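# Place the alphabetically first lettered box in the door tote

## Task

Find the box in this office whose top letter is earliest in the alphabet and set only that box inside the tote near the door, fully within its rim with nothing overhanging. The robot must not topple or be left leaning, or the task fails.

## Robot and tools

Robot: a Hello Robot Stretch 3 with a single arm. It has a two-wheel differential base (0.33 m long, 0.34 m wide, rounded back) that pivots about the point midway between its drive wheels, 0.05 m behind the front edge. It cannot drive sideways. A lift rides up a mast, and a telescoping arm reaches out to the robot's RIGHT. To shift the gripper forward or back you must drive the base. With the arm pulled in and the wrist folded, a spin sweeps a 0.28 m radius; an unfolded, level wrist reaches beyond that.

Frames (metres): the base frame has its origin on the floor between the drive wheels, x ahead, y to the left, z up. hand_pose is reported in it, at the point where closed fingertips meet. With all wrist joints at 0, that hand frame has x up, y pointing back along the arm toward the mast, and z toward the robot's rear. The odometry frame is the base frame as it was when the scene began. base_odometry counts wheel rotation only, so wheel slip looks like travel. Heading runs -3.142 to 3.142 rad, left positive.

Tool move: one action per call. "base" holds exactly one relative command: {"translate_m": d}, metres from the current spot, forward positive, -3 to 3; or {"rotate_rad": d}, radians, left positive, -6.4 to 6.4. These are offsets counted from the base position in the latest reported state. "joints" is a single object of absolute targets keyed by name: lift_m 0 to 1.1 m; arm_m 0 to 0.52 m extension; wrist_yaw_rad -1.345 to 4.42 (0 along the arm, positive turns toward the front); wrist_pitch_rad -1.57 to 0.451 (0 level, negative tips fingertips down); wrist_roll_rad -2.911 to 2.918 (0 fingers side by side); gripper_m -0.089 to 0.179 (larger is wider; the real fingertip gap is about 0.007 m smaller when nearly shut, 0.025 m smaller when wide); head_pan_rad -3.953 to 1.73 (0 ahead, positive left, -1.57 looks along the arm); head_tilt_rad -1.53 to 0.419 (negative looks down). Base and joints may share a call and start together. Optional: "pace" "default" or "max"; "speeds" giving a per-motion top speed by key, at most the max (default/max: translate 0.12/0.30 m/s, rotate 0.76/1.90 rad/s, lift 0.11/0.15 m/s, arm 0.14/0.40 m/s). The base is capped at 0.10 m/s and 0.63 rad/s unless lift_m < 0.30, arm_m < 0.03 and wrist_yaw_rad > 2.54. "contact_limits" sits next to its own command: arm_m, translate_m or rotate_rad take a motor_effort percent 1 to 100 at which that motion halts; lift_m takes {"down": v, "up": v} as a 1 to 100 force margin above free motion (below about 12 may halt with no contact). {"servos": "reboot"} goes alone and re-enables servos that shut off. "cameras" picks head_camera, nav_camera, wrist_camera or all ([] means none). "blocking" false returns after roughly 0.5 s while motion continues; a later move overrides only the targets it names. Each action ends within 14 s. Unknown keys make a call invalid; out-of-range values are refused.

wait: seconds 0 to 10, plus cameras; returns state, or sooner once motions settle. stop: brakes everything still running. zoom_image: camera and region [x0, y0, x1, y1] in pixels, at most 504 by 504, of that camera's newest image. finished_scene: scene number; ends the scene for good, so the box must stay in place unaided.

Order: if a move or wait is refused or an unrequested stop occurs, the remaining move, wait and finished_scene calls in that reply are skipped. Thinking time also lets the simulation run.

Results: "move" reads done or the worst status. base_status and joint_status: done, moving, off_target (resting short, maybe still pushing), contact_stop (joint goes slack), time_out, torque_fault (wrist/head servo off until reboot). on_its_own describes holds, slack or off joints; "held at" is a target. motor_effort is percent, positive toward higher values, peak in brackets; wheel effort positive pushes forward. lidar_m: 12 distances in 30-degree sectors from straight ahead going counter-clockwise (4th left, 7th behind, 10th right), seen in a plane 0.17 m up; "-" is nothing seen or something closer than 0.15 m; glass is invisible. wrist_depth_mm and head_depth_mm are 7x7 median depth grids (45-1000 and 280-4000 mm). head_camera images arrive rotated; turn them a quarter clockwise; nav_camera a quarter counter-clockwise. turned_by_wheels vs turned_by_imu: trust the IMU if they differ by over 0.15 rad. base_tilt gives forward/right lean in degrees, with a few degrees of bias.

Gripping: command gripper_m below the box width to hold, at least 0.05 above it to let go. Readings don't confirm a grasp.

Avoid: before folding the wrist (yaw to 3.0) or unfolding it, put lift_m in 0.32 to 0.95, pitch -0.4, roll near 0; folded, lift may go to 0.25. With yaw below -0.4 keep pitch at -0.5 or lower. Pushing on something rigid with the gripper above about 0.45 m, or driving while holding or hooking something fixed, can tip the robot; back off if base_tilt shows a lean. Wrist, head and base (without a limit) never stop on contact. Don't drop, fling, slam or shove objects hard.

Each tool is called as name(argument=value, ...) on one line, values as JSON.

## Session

move()

Scene clock: 0.00 s.
base_odometry: x=+0.000 y=+0.000 heading=+0.000
turned_by_wheels: +0.000
turned_by_imu: +0.000
base_tilt: forward=+0.9 right=-0.2
lidar_m: 0.73 0.74 0.91 1.57 1.58 1.09 1.00 1.01 1.25 1.55 1.23 0.80
head_depth_mm: 700 705 706 707 712 713 716 / 693 693 698 698 703 704 707 / 684 686 689 692 697 697 700 / 680 681 686 685 688 689 694 / 670 676 675 679 683 682 687 / 666 667 674 674 675 678 679 / 660 662 666 666 667 669 675
base_status: not commanded
joint_positions: lift_m=+0.337 arm_m=+0.002 wrist_yaw_rad=+3.032 wrist_pitch_rad=-0.535 wrist_roll_rad=+0.000 gripper_m=+0.037 head_pan_rad=+0.000 head_tilt_rad=-0.002
joint_status: not commanded
measured_speeds: all 0
motor_effort: left_wheel=-0.6 right_wheel=+2.2 lift_m=+27.0 arm_m=-8.1 wrist_yaw_rad=+0.7 wrist_pitch_rad=+2.5 wrist_roll_rad=+0.8 gripper_m=-0.6 head_pan_rad=-0.2 head_tilt_rad=+6.5
hand_pose: x=+0.0015 y=+0.0602 z=+0.3248 quat_wxyz=(+0.224, +0.691, +0.150, +0.671) (m; base frame)
wrist_depth_mm: - 141 - - - - 731 / - 155 - - - - - / 898 177 202 897 867 865 - / 711 678 201 724 728 717 687 / 613 606 219 595 602 613 601 / 519 520 127 146 504 525 518 / 457 309 292 299 436 455 457
pictures: head_camera (sideways), nav_camera (sideways), wrist_camera
Images, in order (width x height): head_camera 896x504, nav_camera 672x504, wrist_camera 644x364.

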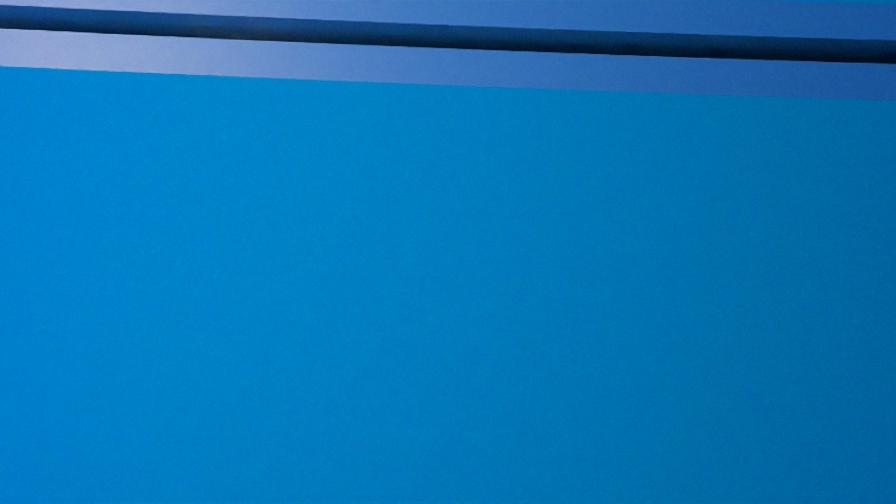

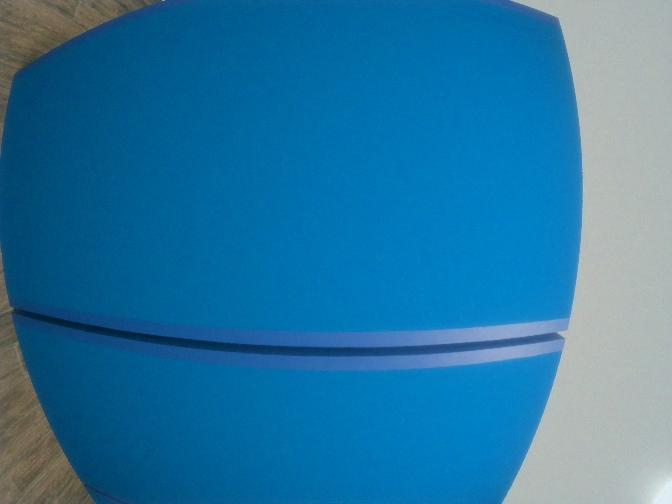

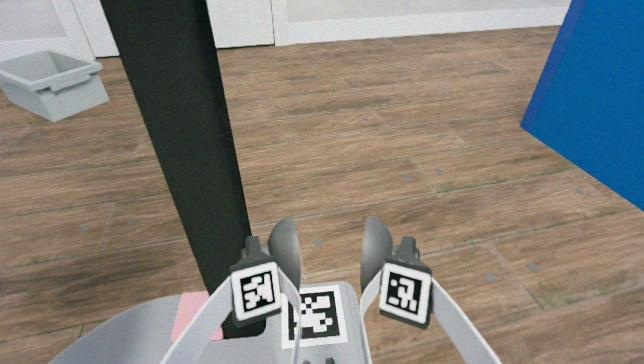

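move(joints={"head_pan_rad": -1.57, "head_tilt_rad": -0.3}, pace="max", cameras=["head_camera", "nav_camera"])

move(joints={"head_pan_rad": 1.5, "head_tilt_rad": -0.3}, pace="max", cameras=["nav_camera"])

Scene clock: 8.27 s.
move: done
base_odometry: x=+0.000 y=+0.000 heading=+0.000
turned_by_wheels: +0.000
turned_by_imu: +0.001
base_tilt: forward=+1.2 right=-0.1
lidar_m: 0.73 0.74 0.91 1.57 1.58 1.09 1.00 1.01 1.25 1.55 1.23 0.80
head_depth_mm: 1990 2097 2178 1828 2216 2038 1594 / 1988 2067 2170 1820 2393 1985 1586 / 1936 2039 2136 1789 2378 2002 1580 / 1925 2006 2125 1773 2370 2017 1569 / 1884 1982 2094 1760 2318 1924 1569 / 1864 1960 2066 1745 2066 1911 1571 / 1872 1953 2067 1708 2278 1982 1557
base_status: not commanded
joint_positions: lift_m=+0.337 arm_m=+0.002 wrist_yaw_rad=+3.032 wrist_pitch_rad=-0.535 wrist_roll_rad=+0.000 gripper_m=+0.037 head_pan_rad=-1.605 head_tilt_rad=-0.298
joint_status: all done
measured_speeds: all 0
motor_effort: left_wheel=-0.4(0.8) right_wheel=+2.4(2.6) lift_m=+28.6(28.8) arm_m=-19.8(19.8) wrist_yaw_rad=+0.8(1.4) wrist_pitch_rad=+2.2(2.6) wrist_roll_rad=+0.8(1.1) gripper_m=-1.5(1.5) head_pan_rad=+0.5(4.9) head_tilt_rad=-0.9(4.8)
hand_pose: x=+0.0015 y=+0.0602 z=+0.3248 quat_wxyz=(+0.224, +0.691, +0.150, +0.671)
wrist_depth_mm: - 141 - - - - 746 / - 156 - - - - - / 902 176 201 904 905 874 - / 726 685 202 723 718 721 689 / 610 609 220 609 608 603 596 / 516 517 128 146 507 516 521 / 455 307 294 299 430 455 452
pictures: head_camera (sideways), nav_camera (sideways)
Images, in order (width x height): head_camera 896x504, nav_camera 672x504.

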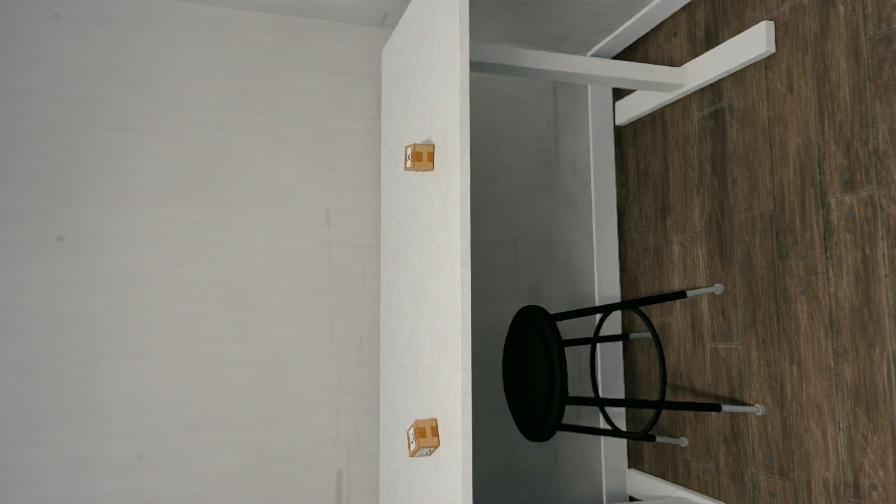

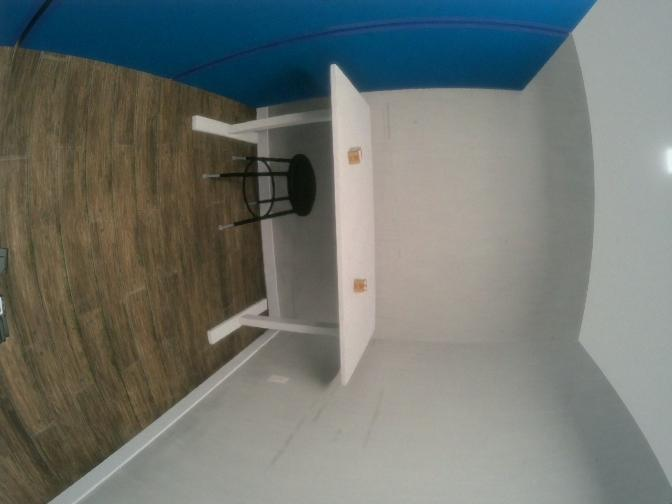

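Scene clock: 9.60 s.
move: done
base_odometry: x=+0.000 y=+0.000 heading=+0.000
turned_by_wheels: +0.000
turned_by_imu: +0.000
base_tilt: forward=+0.9 right=-0.2
lidar_m: 0.73 0.74 0.91 1.57 1.59 1.09 1.00 1.01 1.25 1.55 1.23 0.80
head_depth_mm: 1432 1505 1590 1696 1813 1879 1586 / 1422 1482 1577 1670 1788 1875 1580 / 1410 1468 1565 1649 1768 1847 1591 / 1360 1430 1530 1614 1719 1826 1581 / 1365 1427 1503 1601 1693 1813 1568 / 1349 1427 1487 1588 1688 1777 1571 / 1347 1402 1489 1581 1661 1766 1575
base_status: not commanded
joint_positions: lift_m=+0.337 arm_m=+0.002 wrist_yaw_rad=+3.032 wrist_pitch_rad=-0.535 wrist_roll_rad=+0.000 gripper_m=+0.037 head_pan_rad=+1.555 head_tilt_rad=-0.299
joint_status: all done
measured_speeds: all 0
motor_effort: left_wheel=-0.5(0.7) right_wheel=+2.3(2.6) lift_m=+29.0(29.4) arm_m=-21.8(22.5) wrist_yaw_rad=+0.5(1.1) wrist_pitch_rad=+2.2(2.6) wrist_roll_rad=+0.8(1.1) gripper_m=-0.6(1.1) head_pan_rad=-3.8(5.8) head_tilt_rad=-0.6(4.4)
hand_pose: x=+0.0015 y=+0.0602 z=+0.3248 quat_wxyz=(+0.224, +0.691, +0.150, +0.671)
wrist_depth_mm: - 140 - - - - 726 / - 156 - - - - - / 903 176 203 908 885 854 - / 725 700 201 727 716 726 687 / 606 609 220 600 597 612 597 / 519 523 127 146 509 524 515 / 450 309 294 302 433 457 451
pictures: nav_camera (sideways)
Images, in order (width x height): nav_camera 672x504.

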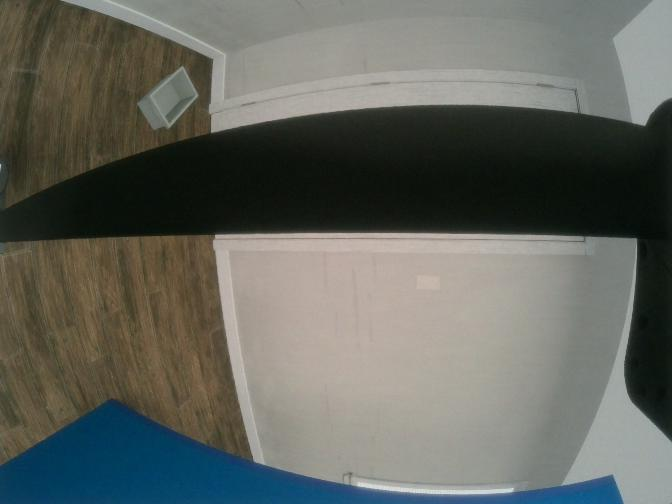

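move(joints={"head_pan_rad": -1.57, "head_tilt_rad": -0.3}, pace="max", cameras=["head_camera"])

zoom_image(camera="head_camera", region=[396, 130, 446, 180])

zoom_image(camera="head_camera", region=[400, 410, 450, 460])

Scene clock: 17.10 s.
move: done
base_odometry: x=+0.000 y=+0.000 heading=+0.000
turned_by_wheels: +0.000
turned_by_imu: +0.001
base_tilt: forward=+0.9 right=-0.1
lidar_m: 0.73 0.74 0.91 1.57 1.59 1.09 1.00 1.01 1.25 1.55 1.23 0.80
head_depth_mm: 1943 2068 2197 1801 2214 1988 1595 / 1931 2042 2152 1808 2432 2008 1596 / 1934 2051 2155 1762 2384 2000 1580 / 1889 2001 2116 1766 2393 1963 1566 / 1885 1980 2105 1743 2134 1953 1566 / 1885 1984 2080 1729 2256 1898 1573 / 1834 1949 2076 1690 2284 1921 1567
base_status: not commanded
joint_positions: lift_m=+0.337 arm_m=+0.002 wrist_yaw_rad=+3.032 wrist_pitch_rad=-0.535 wrist_roll_rad=+0.000 gripper_m=+0.037 head_pan_rad=-1.586 head_tilt_rad=-0.300
joint_status: all done
measured_speeds: translate_m=+0.000 rotate_rad=+0.000 lift_m=+0.000 arm_m=+0.000 wrist_yaw_rad=+0.000 wrist_pitch_rad=+0.000 wrist_roll_rad=+0.000 head_pan_rad=+0.024 head_tilt_rad=+0.000
motor_effort: left_wheel=-0.5(0.7) right_wheel=+2.2(2.8) lift_m=+31.6(31.8) arm_m=-22.1(22.5) wrist_yaw_rad=+0.7(1.4) wrist_pitch_rad=+2.2(2.8) wrist_roll_rad=+0.8(1.1) gripper_m=-0.5(1.3) head_pan_rad=+2.9(6.3) head_tilt_rad=-0.8(4.6)
hand_pose: x=+0.0015 y=+0.0602 z=+0.3248 quat_wxyz=(+0.224, +0.691, +0.150, +0.671)
wrist_depth_mm: - 141 - - - - 729 / - 156 - - - - - / 907 177 202 873 889 866 - / 717 693 202 727 721 721 695 / 602 606 219 619 602 609 613 / 517 526 127 146 497 524 520 / 457 305 292 302 433 451 455
pictures: head_camera (sideways)
Images, in order (width x height): head_camera 896x504.

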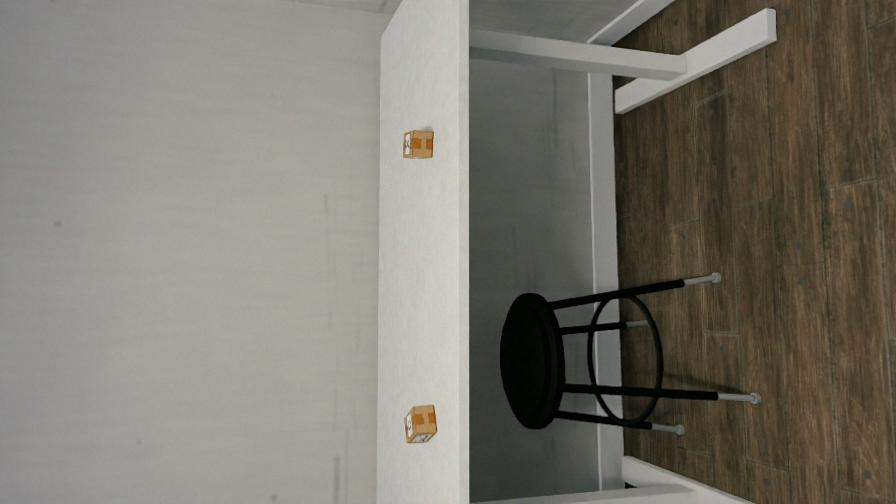

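Scaled by 10.080 (camera's finer frame: 1280x720).

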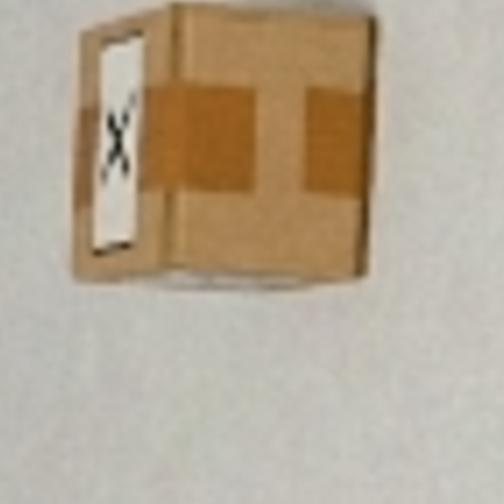

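Scaled by 10.080 (camera's finer frame: 1280x720).

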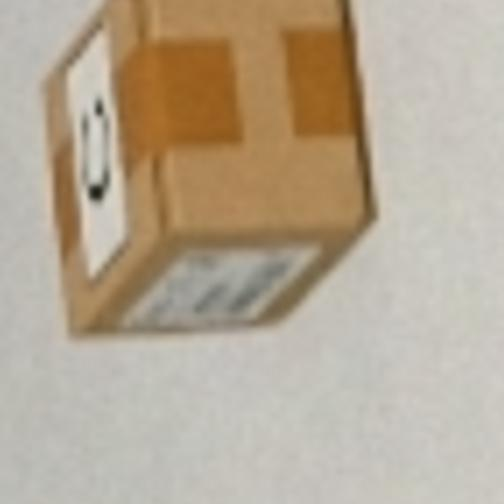

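move(base={"rotate_rad": -1.08}, joints={"lift_m": 0.285, "wrist_pitch_rad": -0.4, "head_pan_rad": 0.05, "head_tilt_rad": -0.4}, pace="max", cameras=[])

move(base={"translate_m": 0.6}, pace="max", cameras=["head_camera"])

Scene clock: 58.97 s.
move: done
base_odometry: x=+0.000 y=+0.000 heading=-1.080
turned_by_wheels: -1.080
turned_by_imu: -1.076
base_tilt: forward=+0.9 right=-0.1
lidar_m: 1.27 0.81 0.73 0.74 0.90 1.57 1.58 1.11 1.00 1.01 1.23 1.85
head_depth_mm: 1851 1957 1962 2166 2193 1790 1444 / 1909 2035 1947 2286 2110 1774 1444 / 1607 1750 1794 2145 2205 1792 1448 / 1328 1426 1562 1690 1866 1770 1436 / 1138 1212 1293 1381 1502 1600 1430 / 994 1050 1109 1178 1254 1346 1376 / 882 923 968 1021 1087 1144 1221
base_status: done
joint_positions: lift_m=+0.285 arm_m=+0.002 wrist_yaw_rad=+3.032 wrist_pitch_rad=-0.421 wrist_roll_rad=+0.000 gripper_m=+0.037 head_pan_rad=+0.066 head_tilt_rad=-0.401
joint_status: all done
measured_speeds: translate_m=+0.000 rotate_rad=+0.000 lift_m=+0.000 arm_m=+0.000 wrist_yaw_rad=+0.000 wrist_pitch_rad=+0.000 wrist_roll_rad=+0.000 head_pan_rad=-0.024 head_tilt_rad=+0.000
motor_effort: left_wheel=+8.3(17.1) right_wheel=-7.9(16.0) lift_m=+20.4(29.5) arm_m=-21.6(22.9) wrist_yaw_rad=+0.8(1.2) wrist_pitch_rad=+3.7(6.4) wrist_roll_rad=+0.8(1.0) gripper_m=-0.3(1.4) head_pan_rad=-3.3(5.0) head_tilt_rad=-1.1(5.5)
hand_pose: x=+0.0032 y=+0.0759 z=+0.2969 quat_wxyz=(+0.186, +0.698, +0.110, +0.683)
wrist_depth_mm: - 137 154 - - - 607 / - 146 153 - - 660 - / - 160 167 - - 719 - / 775 699 206 758 742 722 718 / 620 592 200 614 622 630 628 / 520 512 128 301 499 521 518 / 440 284 253 276 419 446 448

Scene clock: 62.30 s.
move: done
base_odometry: x=+0.283 y=-0.529 heading=-1.079
turned_by_wheels: +0.000
turned_by_imu: +0.000
base_tilt: forward=+0.8 right=-0.2
lidar_m: 0.91 0.58 0.52 0.53 0.64 1.26 2.10 1.33 1.21 1.22 1.47 0.97
head_depth_mm: 1356 1421 1506 1125 1729 1721 1451 / 1404 1497 1591 1115 1373 1621 1448 / 1197 1295 1439 1117 1786 1771 1405 / 978 1051 1140 1161 1361 1509 1440 / 828 881 943 1007 1089 1189 1298 / 725 766 805 862 909 979 1049 / 639 670 699 737 781 827 881
base_status: done
joint_positions: lift_m=+0.285 arm_m=+0.002 wrist_yaw_rad=+3.032 wrist_pitch_rad=-0.421 wrist_roll_rad=+0.000 gripper_m=+0.037 head_pan_rad=+0.051 head_tilt_rad=-0.401
joint_status: not commanded
measured_speeds: all 0
motor_effort: left_wheel=+9.9(16.7) right_wheel=-5.1(14.7) lift_m=+22.7(23.1) arm_m=-18.4(21.8) wrist_yaw_rad=+0.3(1.4) wrist_pitch_rad=+3.4(4.0) wrist_roll_rad=+0.8(1.1) gripper_m=-0.7(1.1) head_pan_rad=-3.5(4.3) head_tilt_rad=+0.9(2.4)
hand_pose: x=+0.0032 y=+0.0760 z=+0.2971 quat_wxyz=(+0.185, +0.698, +0.110, +0.683)
wrist_depth_mm: - 137 533 - - - - / - 145 589 - - - - / - 159 631 - - - - / 771 708 201 - - - - / 620 600 199 622 599 595 587 / 521 517 128 302 492 521 515 / 442 285 253 276 419 453 442
pictures: head_camera (sideways)
Images, in order (width x height): head_camera 896x504.

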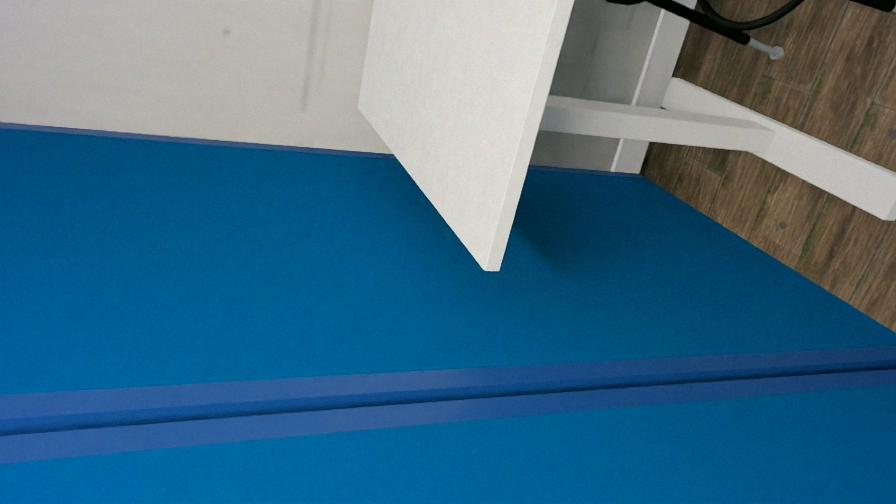

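move(joints={"head_pan_rad": -0.42, "head_tilt_rad": -0.4}, pace="max", cameras=["head_camera"])

Scene clock: 67.83 s.
move: done
base_odometry: x=+0.283 y=-0.529 heading=-1.079
turned_by_wheels: +0.000
turned_by_imu: +0.001
base_tilt: forward=+1.2 right=-0.1
lidar_m: 0.91 0.58 0.52 0.53 0.65 1.26 2.10 1.33 1.21 1.21 1.47 0.98
head_depth_mm: 1380 1470 1559 1123 1871 1782 1450 / 1368 1466 1551 1126 1852 1723 1449 / 1374 1468 1555 1113 1215 1717 1437 / 1378 1470 1557 1043 1225 1715 1432 / 1367 1461 1547 1057 1832 1703 1428 / 1364 1454 1552 1098 1362 1593 1430 / 1371 1470 1572 1092 1796 1720 1426
base_status: not commanded
joint_positions: lift_m=+0.285 arm_m=+0.002 wrist_yaw_rad=+3.032 wrist_pitch_rad=-0.421 wrist_roll_rad=+0.000 gripper_m=+0.037 head_pan_rad=-0.433 head_tilt_rad=-0.401
joint_status: all done
measured_speeds: all 0
motor_effort: left_wheel=+10.1(10.1) right_wheel=-5.6(5.6) lift_m=+25.6(26.0) arm_m=-15.7(16.2) wrist_yaw_rad=+1.0(1.2) wrist_pitch_rad=+3.8(4.0) wrist_roll_rad=+0.8(1.0) gripper_m=-0.3(1.4) head_pan_rad=-2.1(4.3) head_tilt_rad=+0.4(3.2)
hand_pose: x=+0.0032 y=+0.0760 z=+0.2971 quat_wxyz=(+0.185, +0.698, +0.110, +0.683)
wrist_depth_mm: - 137 541 - - - - / - 145 593 - - - - / - 158 629 - - - - / 766 692 201 - - - - / 625 591 201 625 585 601 570 / 515 521 127 303 506 516 520 / 446 284 253 278 417 442 443
pictures: head_camera (sideways)
Images, in order (width x height): head_camera 896x504.

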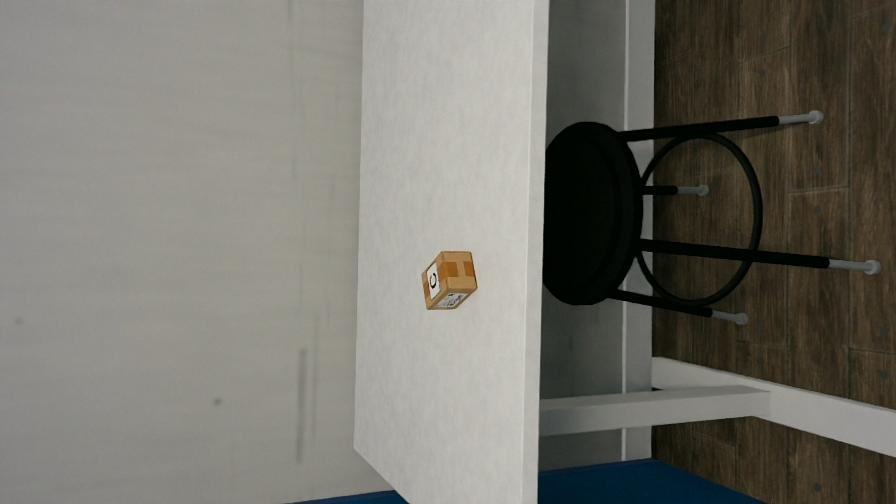

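zoom_image(camera="head_camera", region=[410, 240, 480, 315])

Scaled by 6.720 (camera's finer frame: 1280x720).

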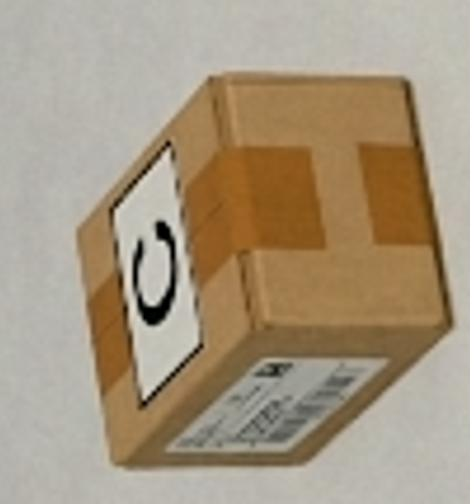

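zoom_image(camera="head_camera", region=[420, 262, 446, 308])

Scaled by 10.957 (camera's finer frame: 1280x720).

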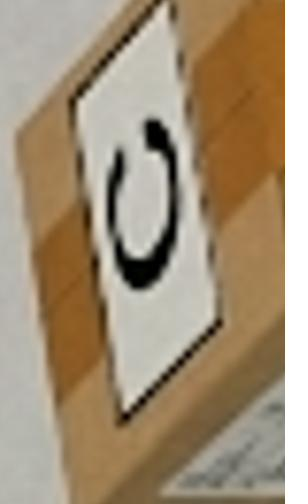

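move(base={"rotate_rad": -0.44}, pace="max", cameras=[])

move(base={"translate_m": -1.62}, joints={"head_pan_rad": -1.6, "head_tilt_rad": -0.95}, pace="max", cameras=["head_camera"])

Scene clock: 125.67 s.
move: done
base_odometry: x=+0.283 y=-0.529 heading=-1.519
turned_by_wheels: -0.440
turned_by_imu: -0.436
base_tilt: forward=+1.0 right=-0.2
lidar_m: 0.97 0.81 0.56 0.52 0.53 0.69 2.11 1.87 1.28 1.21 1.23 1.47
head_depth_mm: 1566 1631 1648 1289 1837 1767 1441 / 1658 1774 1824 1201 1730 1701 1450 / 1590 1704 1762 1176 2120 1772 1441 / 1520 1606 1707 1102 2024 1744 1433 / 1458 1544 1625 1106 1943 1772 1432 / 1396 1493 1580 1101 1292 1696 1427 / 1349 1430 1515 1095 1182 1647 1395
base_status: done
joint_positions: lift_m=+0.285 arm_m=+0.002 wrist_yaw_rad=+3.032 wrist_pitch_rad=-0.421 wrist_roll_rad=+0.000 gripper_m=+0.037 head_pan_rad=-0.420 head_tilt_rad=-0.401
joint_status: not commanded
measured_speeds: all 0
motor_effort: left_wheel=+9.1(18.2) right_wheel=-7.0(16.0) lift_m=+30.3(30.4) arm_m=-11.7(11.8) wrist_yaw_rad=+0.5(1.3) wrist_pitch_rad=+3.7(4.0) wrist_roll_rad=+0.8(1.0) gripper_m=-1.2(1.3) head_pan_rad=+2.0(4.3) head_tilt_rad=+2.5(3.2)
hand_pose: x=+0.0032 y=+0.0760 z=+0.2971 quat_wxyz=(+0.185, +0.698, +0.110, +0.683)
wrist_depth_mm: 458 137 155 - - - 599 / 493 145 153 - - - 650 / 527 160 164 - - - 712 / - 180 178 - - 741 730 / 599 591 199 621 625 631 624 / 517 516 127 302 496 522 520 / 442 284 252 277 418 438 442

Scene clock: 132.47 s.
move: done
base_odometry: x=+0.199 y=+1.089 heading=-1.519
turned_by_wheels: +0.000
turned_by_imu: +0.003
base_tilt: forward=+0.8 right=-0.2
lidar_m: 2.17 0.61 0.57 2.96 0.85 0.58 0.55 0.53 0.70 1.33 1.36 1.76
head_depth_mm: 1267 1472 1639 1510 1378 1231 1118 / 1265 1489 1691 1560 1372 1236 957 / 1264 1499 1701 1521 1377 1241 711 / 1263 1478 1708 1519 1375 1239 756 / 1262 1473 1710 1554 1383 1236 1128 / 1251 1465 1708 1563 1377 1240 1124 / 1257 1466 1687 1565 1385 1246 1126
base_status: done
joint_positions: lift_m=+0.285 arm_m=+0.002 wrist_yaw_rad=+3.032 wrist_pitch_rad=-0.420 wrist_roll_rad=+0.000 gripper_m=+0.037 head_pan_rad=-1.600 head_tilt_rad=-0.952
joint_status: all done
measured_speeds: all 0
motor_effort: left_wheel=-6.4(11.9) right_wheel=-1.5(17.3) lift_m=+31.0(32.1) arm_m=-20.2(20.2) wrist_yaw_rad=+0.6(1.4) wrist_pitch_rad=+3.5(4.1) wrist_roll_rad=+0.7(1.3) gripper_m=-0.6(1.4) head_pan_rad=+2.0(5.1) head_tilt_rad=-1.3(7.3)
hand_pose: x=+0.0032 y=+0.0760 z=+0.2971 quat_wxyz=(+0.185, +0.698, +0.110, +0.683)
wrist_depth_mm: - 137 - - - - 453 / - 145 - - - - 488 / - 160 899 - 952 - - / 735 698 204 769 773 598 - / 620 594 199 625 627 617 624 / 520 517 127 303 497 520 518 / 440 282 253 277 421 443 442
pictures: head_camera (sideways)
Images, in order (width x height): head_camera 896x504.

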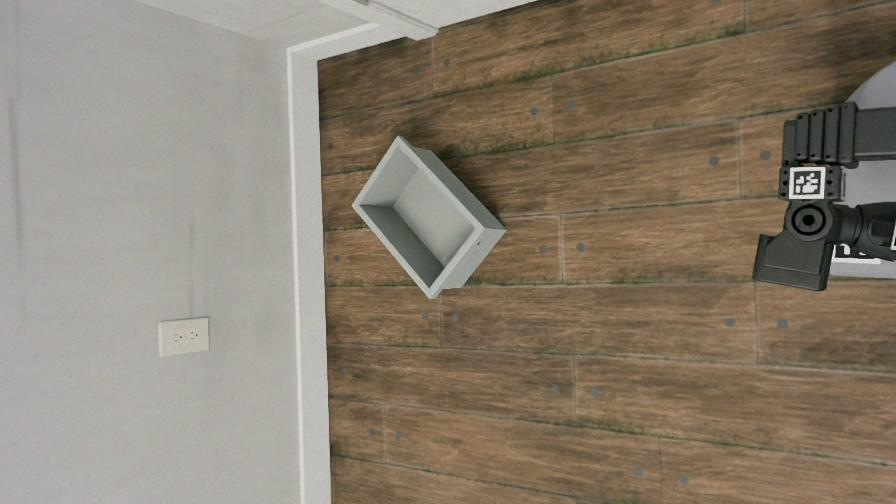

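move(base={"rotate_rad": 1.66}, joints={"head_pan_rad": -0.3, "head_tilt_rad": -0.4}, pace="max", cameras=[])

move(base={"translate_m": 1.55}, pace="max", cameras=["nav_camera", "head_camera"])

Scene clock: 172.37 s.
move: done
base_odometry: x=+0.199 y=+1.089 heading=+0.141
turned_by_wheels: +1.660
turned_by_imu: +1.654
base_tilt: forward=+1.0 right=-0.2
lidar_m: 2.16 0.78 0.57 0.53 0.53 0.75 1.34 1.39 1.88 1.57 0.57 0.58
head_depth_mm: 719 733 750 768 787 809 833 / 3180 3430 3166 2794 982 1027 1057 / 3073 3281 3570 3281 2324 1790 1440 / 3062 3254 3498 3299 2308 1771 1446 / 2988 3245 3435 3109 2308 1773 1445 / 2967 3084 3355 3269 2296 1777 1441 / 2912 3056 3275 3288 2283 1768 1432
base_status: done
joint_positions: lift_m=+0.285 arm_m=+0.002 wrist_yaw_rad=+3.032 wrist_pitch_rad=-0.420 wrist_roll_rad=+0.000 gripper_m=+0.037 head_pan_rad=-0.287 head_tilt_rad=-0.393
joint_status: all done
measured_speeds: translate_m=+0.000 rotate_rad=+0.000 lift_m=+0.000 arm_m=+0.000 wrist_yaw_rad=+0.000 wrist_pitch_rad=+0.000 wrist_roll_rad=+0.000 head_pan_rad=-0.024 head_tilt_rad=+0.000
motor_effort: left_wheel=-6.9(17.3) right_wheel=+8.2(17.0) lift_m=+28.8(30.1) arm_m=-22.1(22.6) wrist_yaw_rad=+0.8(1.3) wrist_pitch_rad=+3.3(3.9) wrist_roll_rad=+0.9(1.0) gripper_m=+1.3(1.3) head_pan_rad=-3.2(4.0) head_tilt_rad=-1.3(5.4)
hand_pose: x=+0.0032 y=+0.0760 z=+0.2971 quat_wxyz=(+0.185, +0.698, +0.110, +0.683)
wrist_depth_mm: - 137 154 - - - - / - 145 154 - - - - / - 159 164 - - - - / - 176 180 - - 701 734 / 598 592 197 626 621 619 621 / 517 518 128 306 504 519 522 / 440 284 253 277 423 445 446

Scene clock: 178.93 s.
move: done
base_odometry: x=+1.733 y=+1.306 heading=+0.141
turned_by_wheels: +0.000
turned_by_imu: -0.002
base_tilt: forward=+0.9 right=-0.1
lidar_m: 1.43 0.80 0.58 0.56 0.58 0.78 2.06 0.80 1.46 2.75 2.08 1.95
head_depth_mm: 1790 1924 1987 2246 2306 1760 1442 / 1745 1867 1956 2205 2264 1765 1443 / 1688 1839 1909 2117 2235 1762 1444 / 1663 1787 1839 1345 2187 1775 1428 / 1631 1736 1792 1347 2048 1703 1449 / 1590 1697 1791 1949 2105 1744 1439 / 1567 1654 1774 1896 2033 1750 1428
base_status: done
joint_positions: lift_m=+0.285 arm_m=+0.002 wrist_yaw_rad=+3.032 wrist_pitch_rad=-0.420 wrist_roll_rad=+0.000 gripper_m=+0.037 head_pan_rad=-0.300 head_tilt_rad=-0.400
joint_status: not commanded
measured_speeds: all 0
motor_effort: left_wheel=+0.8(15.6) right_wheel=+7.7(16.2) lift_m=+26.3(29.1) arm_m=-16.9(22.0) wrist_yaw_rad=+1.1(1.4) wrist_pitch_rad=+3.7(3.9) wrist_roll_rad=+0.8(1.1) gripper_m=+0.4(1.4) head_pan_rad=-3.2(4.6) head_tilt_rad=-1.8(3.1)
hand_pose: x=+0.0032 y=+0.0760 z=+0.2971 quat_wxyz=(+0.185, +0.698, +0.110, +0.683)
wrist_depth_mm: - 137 154 - - - - / - 145 153 - - - - / - 158 164 - - - - / - 175 179 - - 711 730 / 617 597 200 622 615 624 625 / 521 510 128 301 498 524 515 / 442 287 253 279 423 445 443
pictures: head_camera (sideways), nav_camera (sideways)
Images, in order (width x height): head_camera 896x504, nav_camera 672x504.

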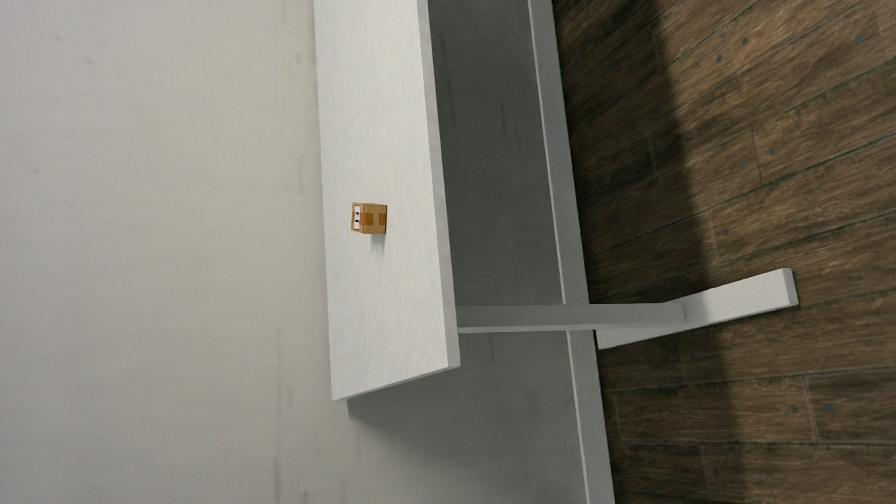

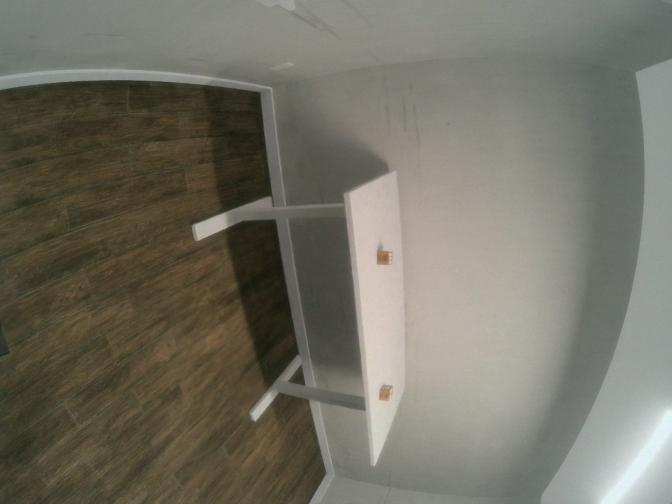

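zoom_image(camera="head_camera", region=[345, 195, 395, 240])

move(base={"rotate_rad": -1.39}, joints={"head_pan_rad": 0.3, "head_tilt_rad": -0.4}, pace="max", cameras=["head_camera", "nav_camera"])

Scaled by 10.080 (camera's finer frame: 1280x720).

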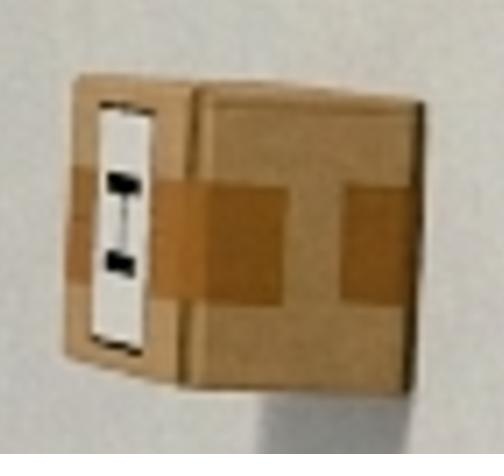

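Scene clock: 183.97 s.
move: done
base_odometry: x=+1.733 y=+1.306 heading=-1.249
turned_by_wheels: -1.390
turned_by_imu: -1.383
base_tilt: forward=+0.9 right=-0.2
lidar_m: 2.84 2.04 1.43 1.30 0.68 0.56 0.56 0.62 1.00 0.93 0.79 1.45
head_depth_mm: 2802 2958 2972 3144 2306 1777 1457 / 2958 3132 3320 3305 2295 1788 1445 / 3064 3301 3543 3276 2297 1762 1461 / 3050 3353 3594 3193 2258 1755 1430 / 2667 2864 3017 3047 2268 1766 1435 / 2385 2501 2105 2781 2197 1759 1437 / 2134 2258 1871 2509 2254 1772 1439
base_status: done
joint_positions: lift_m=+0.285 arm_m=+0.002 wrist_yaw_rad=+3.032 wrist_pitch_rad=-0.420 wrist_roll_rad=+0.000 gripper_m=+0.037 head_pan_rad=+0.308 head_tilt_rad=-0.400
joint_status: all done
measured_speeds: all 0
motor_effort: left_wheel=+9.5(18.3) right_wheel=-8.7(15.4) lift_m=+24.3(25.3) arm_m=-21.6(22.2) wrist_yaw_rad=+0.5(1.4) wrist_pitch_rad=+3.3(3.9) wrist_roll_rad=+0.9(1.0) gripper_m=-0.4(1.1) head_pan_rad=-1.2(5.1) head_tilt_rad=-0.1(4.4)
hand_pose: x=+0.0032 y=+0.0760 z=+0.2971 quat_wxyz=(+0.185, +0.698, +0.110, +0.683)
wrist_depth_mm: - 137 - - - - - / - 145 - - - - - / - 158 907 - - - - / - 181 205 776 764 776 778 / 600 582 199 626 622 616 615 / 522 511 128 304 503 524 516 / 444 284 252 278 416 441 447
pictures: head_camera (sideways), nav_camera (sideways)
Images, in order (width x height): head_camera 896x504, nav_camera 672x504.

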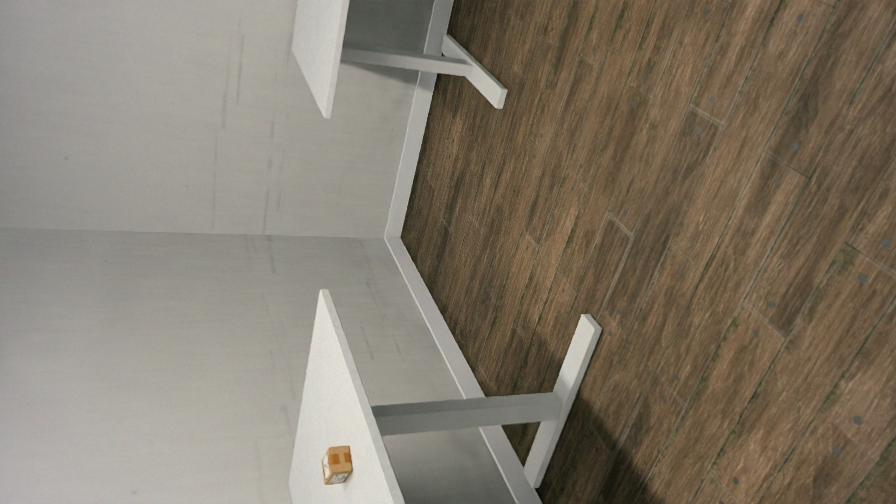

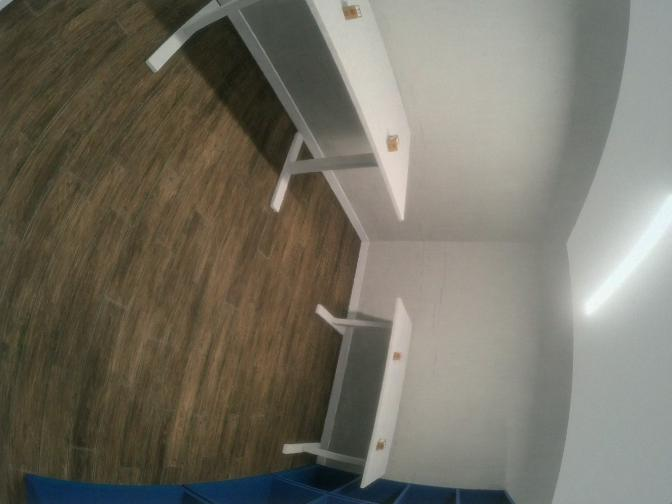

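move(base={"translate_m": 1.5}, joints={"head_pan_rad": 1.55, "head_tilt_rad": -0.4}, pace="max", cameras=["head_camera"])

move(joints={"head_pan_rad": -0.3, "head_tilt_rad": -0.35}, pace="max", cameras=["head_camera"])

Scene clock: 218.07 s.
move: done
base_odometry: x=+2.208 y=-0.117 heading=-1.249
turned_by_wheels: +0.000
turned_by_imu: -0.001
base_tilt: forward=+0.9 right=-0.2
lidar_m: 1.36 1.93 1.62 1.17 1.70 2.03 2.02 1.40 0.96 1.15 1.22 1.45
head_depth_mm: 1324 1408 1500 1212 1745 1762 1450 / 1361 1441 1532 1125 1336 1716 1453 / 1380 1465 1562 1120 1851 1780 1435 / 1406 1496 1598 1115 1904 1759 1431 / 1436 1538 1626 1045 1936 1755 1436 / 1469 1576 1670 1102 2014 1752 1434 / 1509 1618 1684 1095 2054 1760 1435
base_status: done
joint_positions: lift_m=+0.285 arm_m=+0.002 wrist_yaw_rad=+3.032 wrist_pitch_rad=-0.420 wrist_roll_rad=+0.000 gripper_m=+0.037 head_pan_rad=+1.550 head_tilt_rad=-0.400
joint_status: all done
measured_speeds: all 0
motor_effort: left_wheel=+8.7(19.6) right_wheel=-0.4(8.2) lift_m=+20.4(23.1) arm_m=-9.6(17.8) wrist_yaw_rad=+1.5(1.5) wrist_pitch_rad=+3.5(4.0) wrist_roll_rad=+0.8(1.1) gripper_m=-0.8(1.9) head_pan_rad=-3.6(4.3) head_tilt_rad=+0.8(3.1)
hand_pose: x=+0.0032 y=+0.0760 z=+0.2971 quat_wxyz=(+0.185, +0.698, +0.110, +0.683)
wrist_depth_mm: - 137 - - - - - / - 145 - - - - - / - 159 907 - - - - / 773 703 205 785 772 760 776 / 614 596 199 618 617 620 617 / 516 508 128 303 505 520 513 / 439 286 252 277 421 444 441
pictures: head_camera (sideways)
Images, in order (width x height): head_camera 896x504.

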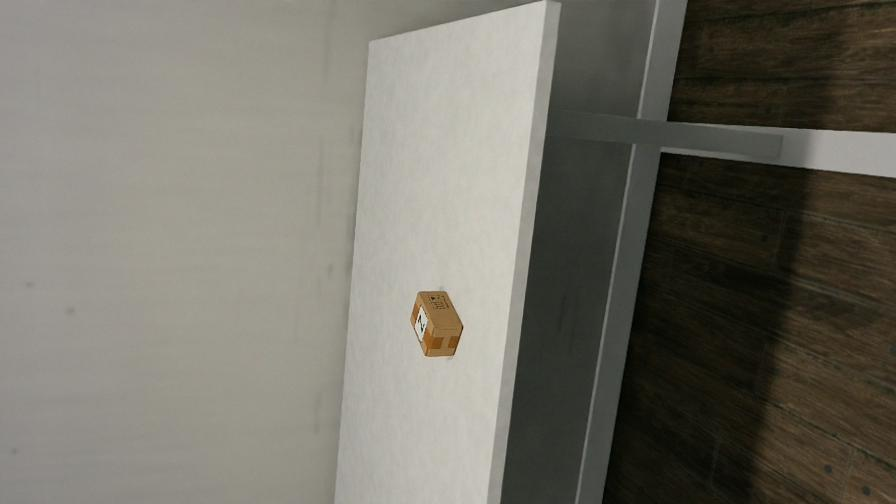

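Scene clock: 219.17 s.
move: done
base_odometry: x=+2.208 y=-0.117 heading=-1.249
turned_by_wheels: +0.000
turned_by_imu: +0.000
base_tilt: forward=+1.0 right=-0.2
lidar_m: 1.36 1.93 1.61 1.17 1.69 2.02 2.01 1.41 0.97 1.16 1.22 1.45
head_depth_mm: 1540 1626 1740 1656 1172 1812 1522 / 1536 1624 1752 1675 1173 1896 1509 / 1519 1593 1688 1670 1169 1854 1503 / 1492 1606 1679 1661 1166 1857 1487 / 1492 1584 1669 1646 1162 1860 1503 / 1469 1576 1676 1633 1145 1848 1493 / 1468 1553 1645 1614 1103 1851 1488
base_status: not commanded
joint_positions: lift_m=+0.285 arm_m=+0.002 wrist_yaw_rad=+3.032 wrist_pitch_rad=-0.420 wrist_roll_rad=+0.000 gripper_m=+0.037 head_pan_rad=-0.344 head_tilt_rad=-0.352
joint_status: all done
measured_speeds: all 0
motor_effort: left_wheel=+8.7(8.9) right_wheel=+0.1(0.9) lift_m=+20.1(20.7) arm_m=-8.5(9.7) wrist_yaw_rad=+0.7(1.2) wrist_pitch_rad=+3.6(3.8) wrist_roll_rad=+0.9(1.1) gripper_m=-0.4(1.2) head_pan_rad=+3.4(4.4) head_tilt_rad=+3.6(5.7)
hand_pose: x=+0.0032 y=+0.0760 z=+0.2971 quat_wxyz=(+0.185, +0.698, +0.110, +0.683)
wrist_depth_mm: - 137 - - - - - / - 145 - - - - - / - 160 931 - - - - / 775 696 205 765 762 757 770 / 621 584 199 627 614 633 614 / 520 517 127 303 505 524 516 / 446 284 252 277 420 448 449
pictures: head_camera (sideways)
Images, in order (width x height): head_camera 896x504.

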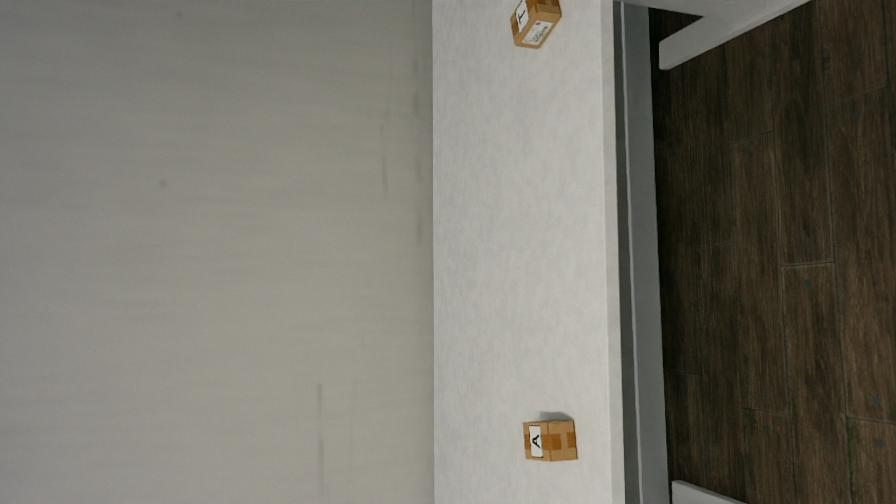

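zoom_image(camera="head_camera", region=[515, 410, 585, 470])

zoom_image(camera="head_camera", region=[505, 0, 570, 55])

Scaled by 7.200 (camera's finer frame: 1280x720).

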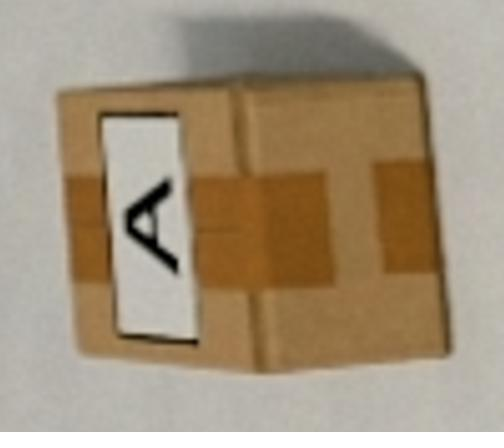

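Scaled by 7.754 (camera's finer frame: 1280x720).

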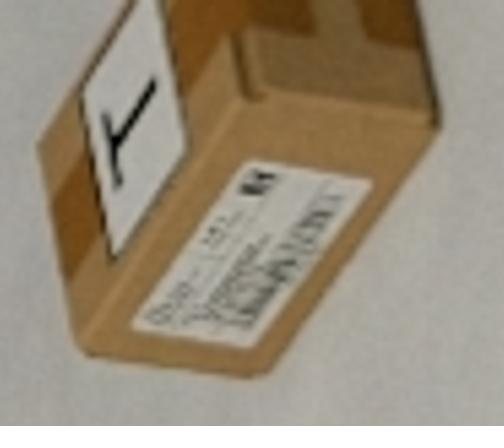

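move(base={"rotate_rad": 0.227}, joints={"head_pan_rad": -1.56, "head_tilt_rad": -0.7}, pace="max", cameras=[])

move(base={"translate_m": 0.602}, pace="max", cameras=[])

move(base={"rotate_rad": 1.163}, joints={"lift_m": 0.8}, pace="max", cameras=["head_camera"])

Scene clock: 276.87 s.
move: done
base_odometry: x=+2.208 y=-0.117 heading=-1.022
turned_by_wheels: +0.227
turned_by_imu: +0.228
base_tilt: forward=+1.0 right=+0.0
lidar_m: 1.36 1.73 1.17 1.63 2.06 2.02 2.05 1.41 0.97 1.23 1.23 1.74
head_depth_mm: 1175 967 1420 1251 1542 1387 1207 / 1210 1399 1479 1281 1546 1386 1212 / 1258 1464 1490 1716 1553 1382 1208 / 1292 1536 1473 1802 1571 1383 1205 / 1182 1351 1423 1700 1617 1364 1200 / 1068 1184 1354 1680 1615 1385 1205 / 1114 1785 1609 1856 1620 1373 1209
base_status: done
joint_positions: lift_m=+0.285 arm_m=+0.002 wrist_yaw_rad=+3.032 wrist_pitch_rad=-0.420 wrist_roll_rad=+0.000 gripper_m=+0.037 head_pan_rad=-1.584 head_tilt_rad=-0.698
joint_status: all done
measured_speeds: all 0
motor_effort: left_wheel=-8.3(14.3) right_wheel=+8.9(15.8) lift_m=+21.4(21.4) arm_m=-1.0(1.6) wrist_yaw_rad=+0.7(1.2) wrist_pitch_rad=+3.8(3.8) wrist_roll_rad=+0.8(1.0) gripper_m=+0.1(1.1) head_pan_rad=-0.2(5.1) head_tilt_rad=-4.0(6.3)
hand_pose: x=+0.0032 y=+0.0760 z=+0.2971 quat_wxyz=(+0.185, +0.698, +0.110, +0.683)
wrist_depth_mm: - 137 - - - - - / - 146 - - - - - / - 160 881 - - - - / 773 704 205 747 763 776 793 / 607 596 200 626 621 620 608 / 515 518 128 304 493 521 525 / 450 285 253 277 420 450 446

Scene clock: 280.20 s.
move: done
base_odometry: x=+2.522 y=-0.630 heading=-1.022
turned_by_wheels: +0.000
turned_by_imu: -0.001
base_tilt: forward=+0.9 right=-0.3
lidar_m: 0.77 1.48 1.37 1.07 1.76 2.57 1.98 1.36 1.40 1.20 1.24 1.19
head_depth_mm: 1050 1150 1325 1749 1581 1384 1206 / 1279 1622 1430 1601 1643 1391 1212 / 1400 1717 1259 1861 1631 1388 1209 / 1404 1803 1108 1801 1591 1388 1206 / 1529 1846 1026 900 1621 1380 1206 / 1528 1662 1114 875 1506 1386 1202 / 1407 1492 1106 875 719 1345 1212
base_status: done
joint_positions: lift_m=+0.285 arm_m=+0.002 wrist_yaw_rad=+3.032 wrist_pitch_rad=-0.420 wrist_roll_rad=+0.000 gripper_m=+0.037 head_pan_rad=-1.561 head_tilt_rad=-0.700
joint_status: not commanded
measured_speeds: all 0
motor_effort: left_wheel=-1.8(15.2) right_wheel=+5.8(15.7) lift_m=+28.1(28.1) arm_m=+0.7(1.2) wrist_yaw_rad=+0.9(1.4) wrist_pitch_rad=+3.7(4.0) wrist_roll_rad=+0.8(1.1) gripper_m=-0.4(1.2) head_pan_rad=+3.7(4.6) head_tilt_rad=-3.7(5.3)
hand_pose: x=+0.0032 y=+0.0761 z=+0.2971 quat_wxyz=(+0.185, +0.698, +0.110, +0.683)
wrist_depth_mm: - 137 - - - - - / - 145 - - - - - / - 160 922 - - - - / 792 703 205 768 780 773 777 / 616 605 200 614 619 629 611 / 520 512 128 303 503 517 518 / 442 285 254 276 420 444 445

Scene clock: 284.43 s.
move: done
base_odometry: x=+2.522 y=-0.630 heading=+0.140
turned_by_wheels: +1.163
turned_by_imu: +1.159
base_tilt: forward=+1.0 right=-0.1
lidar_m: 1.37 1.07 1.93 2.56 1.98 1.36 1.22 1.20 1.24 1.19 0.77 1.43
head_depth_mm: 1008 1134 1111 876 725 655 - / 1019 1134 1104 875 719 1305 - / 1025 1140 1110 875 683 1308 1246 / 1031 1158 1112 872 716 1297 297 / 1035 1164 1104 869 718 1314 309 / 1047 1171 1107 868 721 1310 1168 / 1049 1183 1284 871 717 1323 1201
base_status: done
joint_positions: lift_m=+0.800 arm_m=+0.002 wrist_yaw_rad=+3.032 wrist_pitch_rad=-0.419 wrist_roll_rad=+0.000 gripper_m=+0.037 head_pan_rad=-1.560 head_tilt_rad=-0.700
joint_status: all done
measured_speeds: all 0
motor_effort: left_wheel=-7.5(15.8) right_wheel=+6.3(16.5) lift_m=+30.8(34.0) arm_m=-13.6(14.3) wrist_yaw_rad=+1.2(1.5) wrist_pitch_rad=+3.1(3.9) wrist_roll_rad=+0.8(1.1) gripper_m=-0.2(1.6) head_pan_rad=+2.2(4.5) head_tilt_rad=-2.5(4.6)
hand_pose: x=+0.0032 y=+0.0762 z=+0.8124 quat_wxyz=(+0.185, +0.698, +0.109, +0.683)
wrist_depth_mm: - 137 - - - - - / - 146 - - - - - / - 160 - - - - - / - - 205 - - - - / - - 198 - - - - / - - 128 - - - - / - - 253 - 931 - -
pictures: head_camera (sideways)
Images, in order (width x height): head_camera 896x504.

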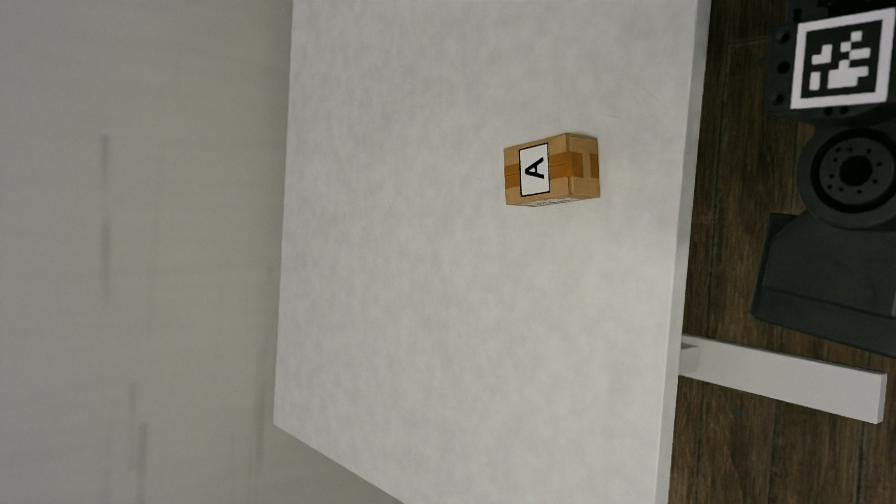

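zoom_image(camera="head_camera", region=[495, 120, 610, 220])

move(joints={"wrist_yaw_rad": 0.0, "wrist_pitch_rad": -0.37, "gripper_m": 0.14}, pace="max", cameras=["wrist_camera"])

Scaled by 4.383 (camera's finer frame: 1280x720).

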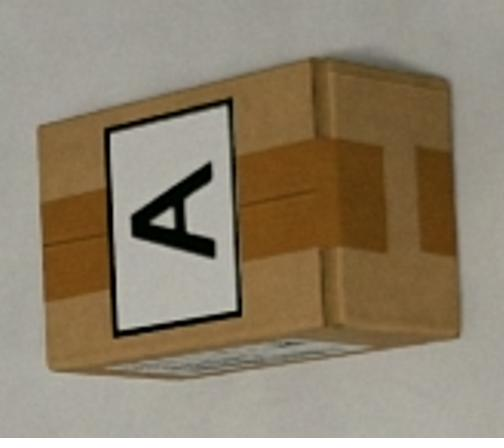

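Scene clock: 290.07 s.
move: done
base_odometry: x=+2.522 y=-0.630 heading=+0.140
turned_by_wheels: +0.000
turned_by_imu: +0.001
base_tilt: forward=+0.9 right=-0.1
lidar_m: 1.37 1.07 1.92 2.56 1.98 1.36 1.22 1.20 1.24 1.19 0.77 1.43
head_depth_mm: 1010 1132 1111 871 720 654 - / 1016 1134 1109 870 717 639 - / 1024 1137 1118 874 685 354 365 / 1028 1160 1108 872 717 637 1157 / 1037 1164 1113 873 718 1326 1197 / 1045 1168 1112 874 718 1323 1171 / 1052 1185 1285 872 717 1329 1199
base_status: not commanded
joint_positions: lift_m=+0.800 arm_m=+0.002 wrist_yaw_rad=+0.003 wrist_pitch_rad=-0.392 wrist_roll_rad=+0.000 gripper_m=+0.140 head_pan_rad=-1.560 head_tilt_rad=-0.700
joint_status: all done
measured_speeds: all 0
motor_effort: left_wheel=-7.6(7.8) right_wheel=+5.8(6.8) lift_m=+27.7(29.3) arm_m=-21.4(22.8) wrist_yaw_rad=-1.8(7.1) wrist_pitch_rad=+3.9(6.9) wrist_roll_rad=+0.8(1.0) gripper_m=-0.2(92.8) head_pan_rad=+3.2(4.2) head_tilt_rad=-2.1(3.5)
hand_pose: x=-0.0208 y=-0.3744 z=+0.8187 quat_wxyz=(+0.694, +0.139, -0.693, -0.137)
wrist_depth_mm: - - - - - - - / - - - - - - - / - - - - - - - / - - - 313 - - - / - - - 288 291 145 - / - 123 - - - 120 - / - 116 - - - 116 -
Images, in order (width x height): wrist_camera 644x364.

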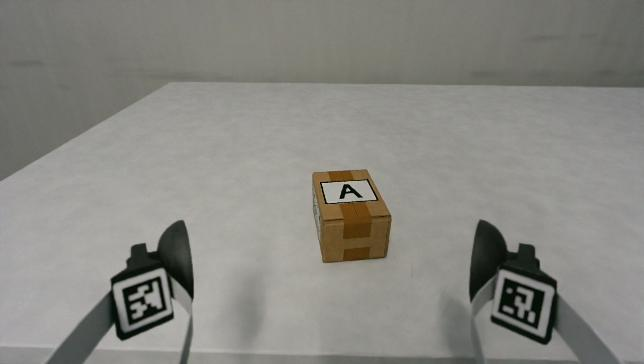

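move(base={"translate_m": -0.04}, joints={"wrist_yaw_rad": 0.113, "arm_m": 0.05, "lift_m": 0.716}, contact_limits={"lift_m": {"down": 18}}, cameras=["wrist_camera"])

Scene clock: 323.43 s.
move: done
base_odometry: x=+2.483 y=-0.636 heading=+0.140
turned_by_wheels: +0.000
turned_by_imu: +0.001
base_tilt: forward=+0.9 right=-0.1
lidar_m: 1.41 1.11 1.99 2.56 1.95 1.32 1.18 1.17 1.24 1.19 0.78 1.47
head_depth_mm: 1012 1122 1111 874 720 653 339 / 1014 1139 1113 875 720 638 326 / 1021 1147 1111 874 688 472 352 / 1029 1155 1110 876 698 635 1157 / 1041 1155 1110 872 717 1322 1200 / 1040 1166 1120 871 713 1287 1178 / 1050 1185 1157 871 718 1320 1206
base_status: done
joint_positions: lift_m=+0.716 arm_m=+0.050 wrist_yaw_rad=+0.110 wrist_pitch_rad=-0.391 wrist_roll_rad=+0.000 gripper_m=+0.140 head_pan_rad=-1.560 head_tilt_rad=-0.700
joint_status: all done
measured_speeds: all 0
motor_effort: left_wheel=-12.7(13.6) right_wheel=+2.0(5.9) lift_m=+19.2(21.8) arm_m=+22.4(25.2) wrist_yaw_rad=+3.0(6.3) wrist_pitch_rad=+3.7(3.9) wrist_roll_rad=+0.9(1.1) gripper_m=-0.6(1.3) head_pan_rad=+2.9(4.1) head_tilt_rad=-0.9(2.2)
contact_limits: lift_m down 18 (down: maximum 72; up: maximum 65)
hand_pose: x=+0.0035 y=-0.4213 z=+0.7348 quat_wxyz=(+0.700, +0.176, -0.685, -0.099)
wrist_depth_mm: - - - - - - - / - - - - - - - / - - - 226 - - - / - - - 203 205 - - / - - - - - 145 - / - 122 - - - 120 - / - 122 - - - 115 -
Images, in order (width x height): wrist_camera 644x364.

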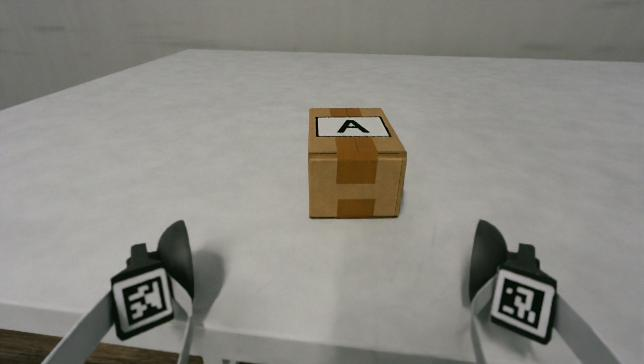

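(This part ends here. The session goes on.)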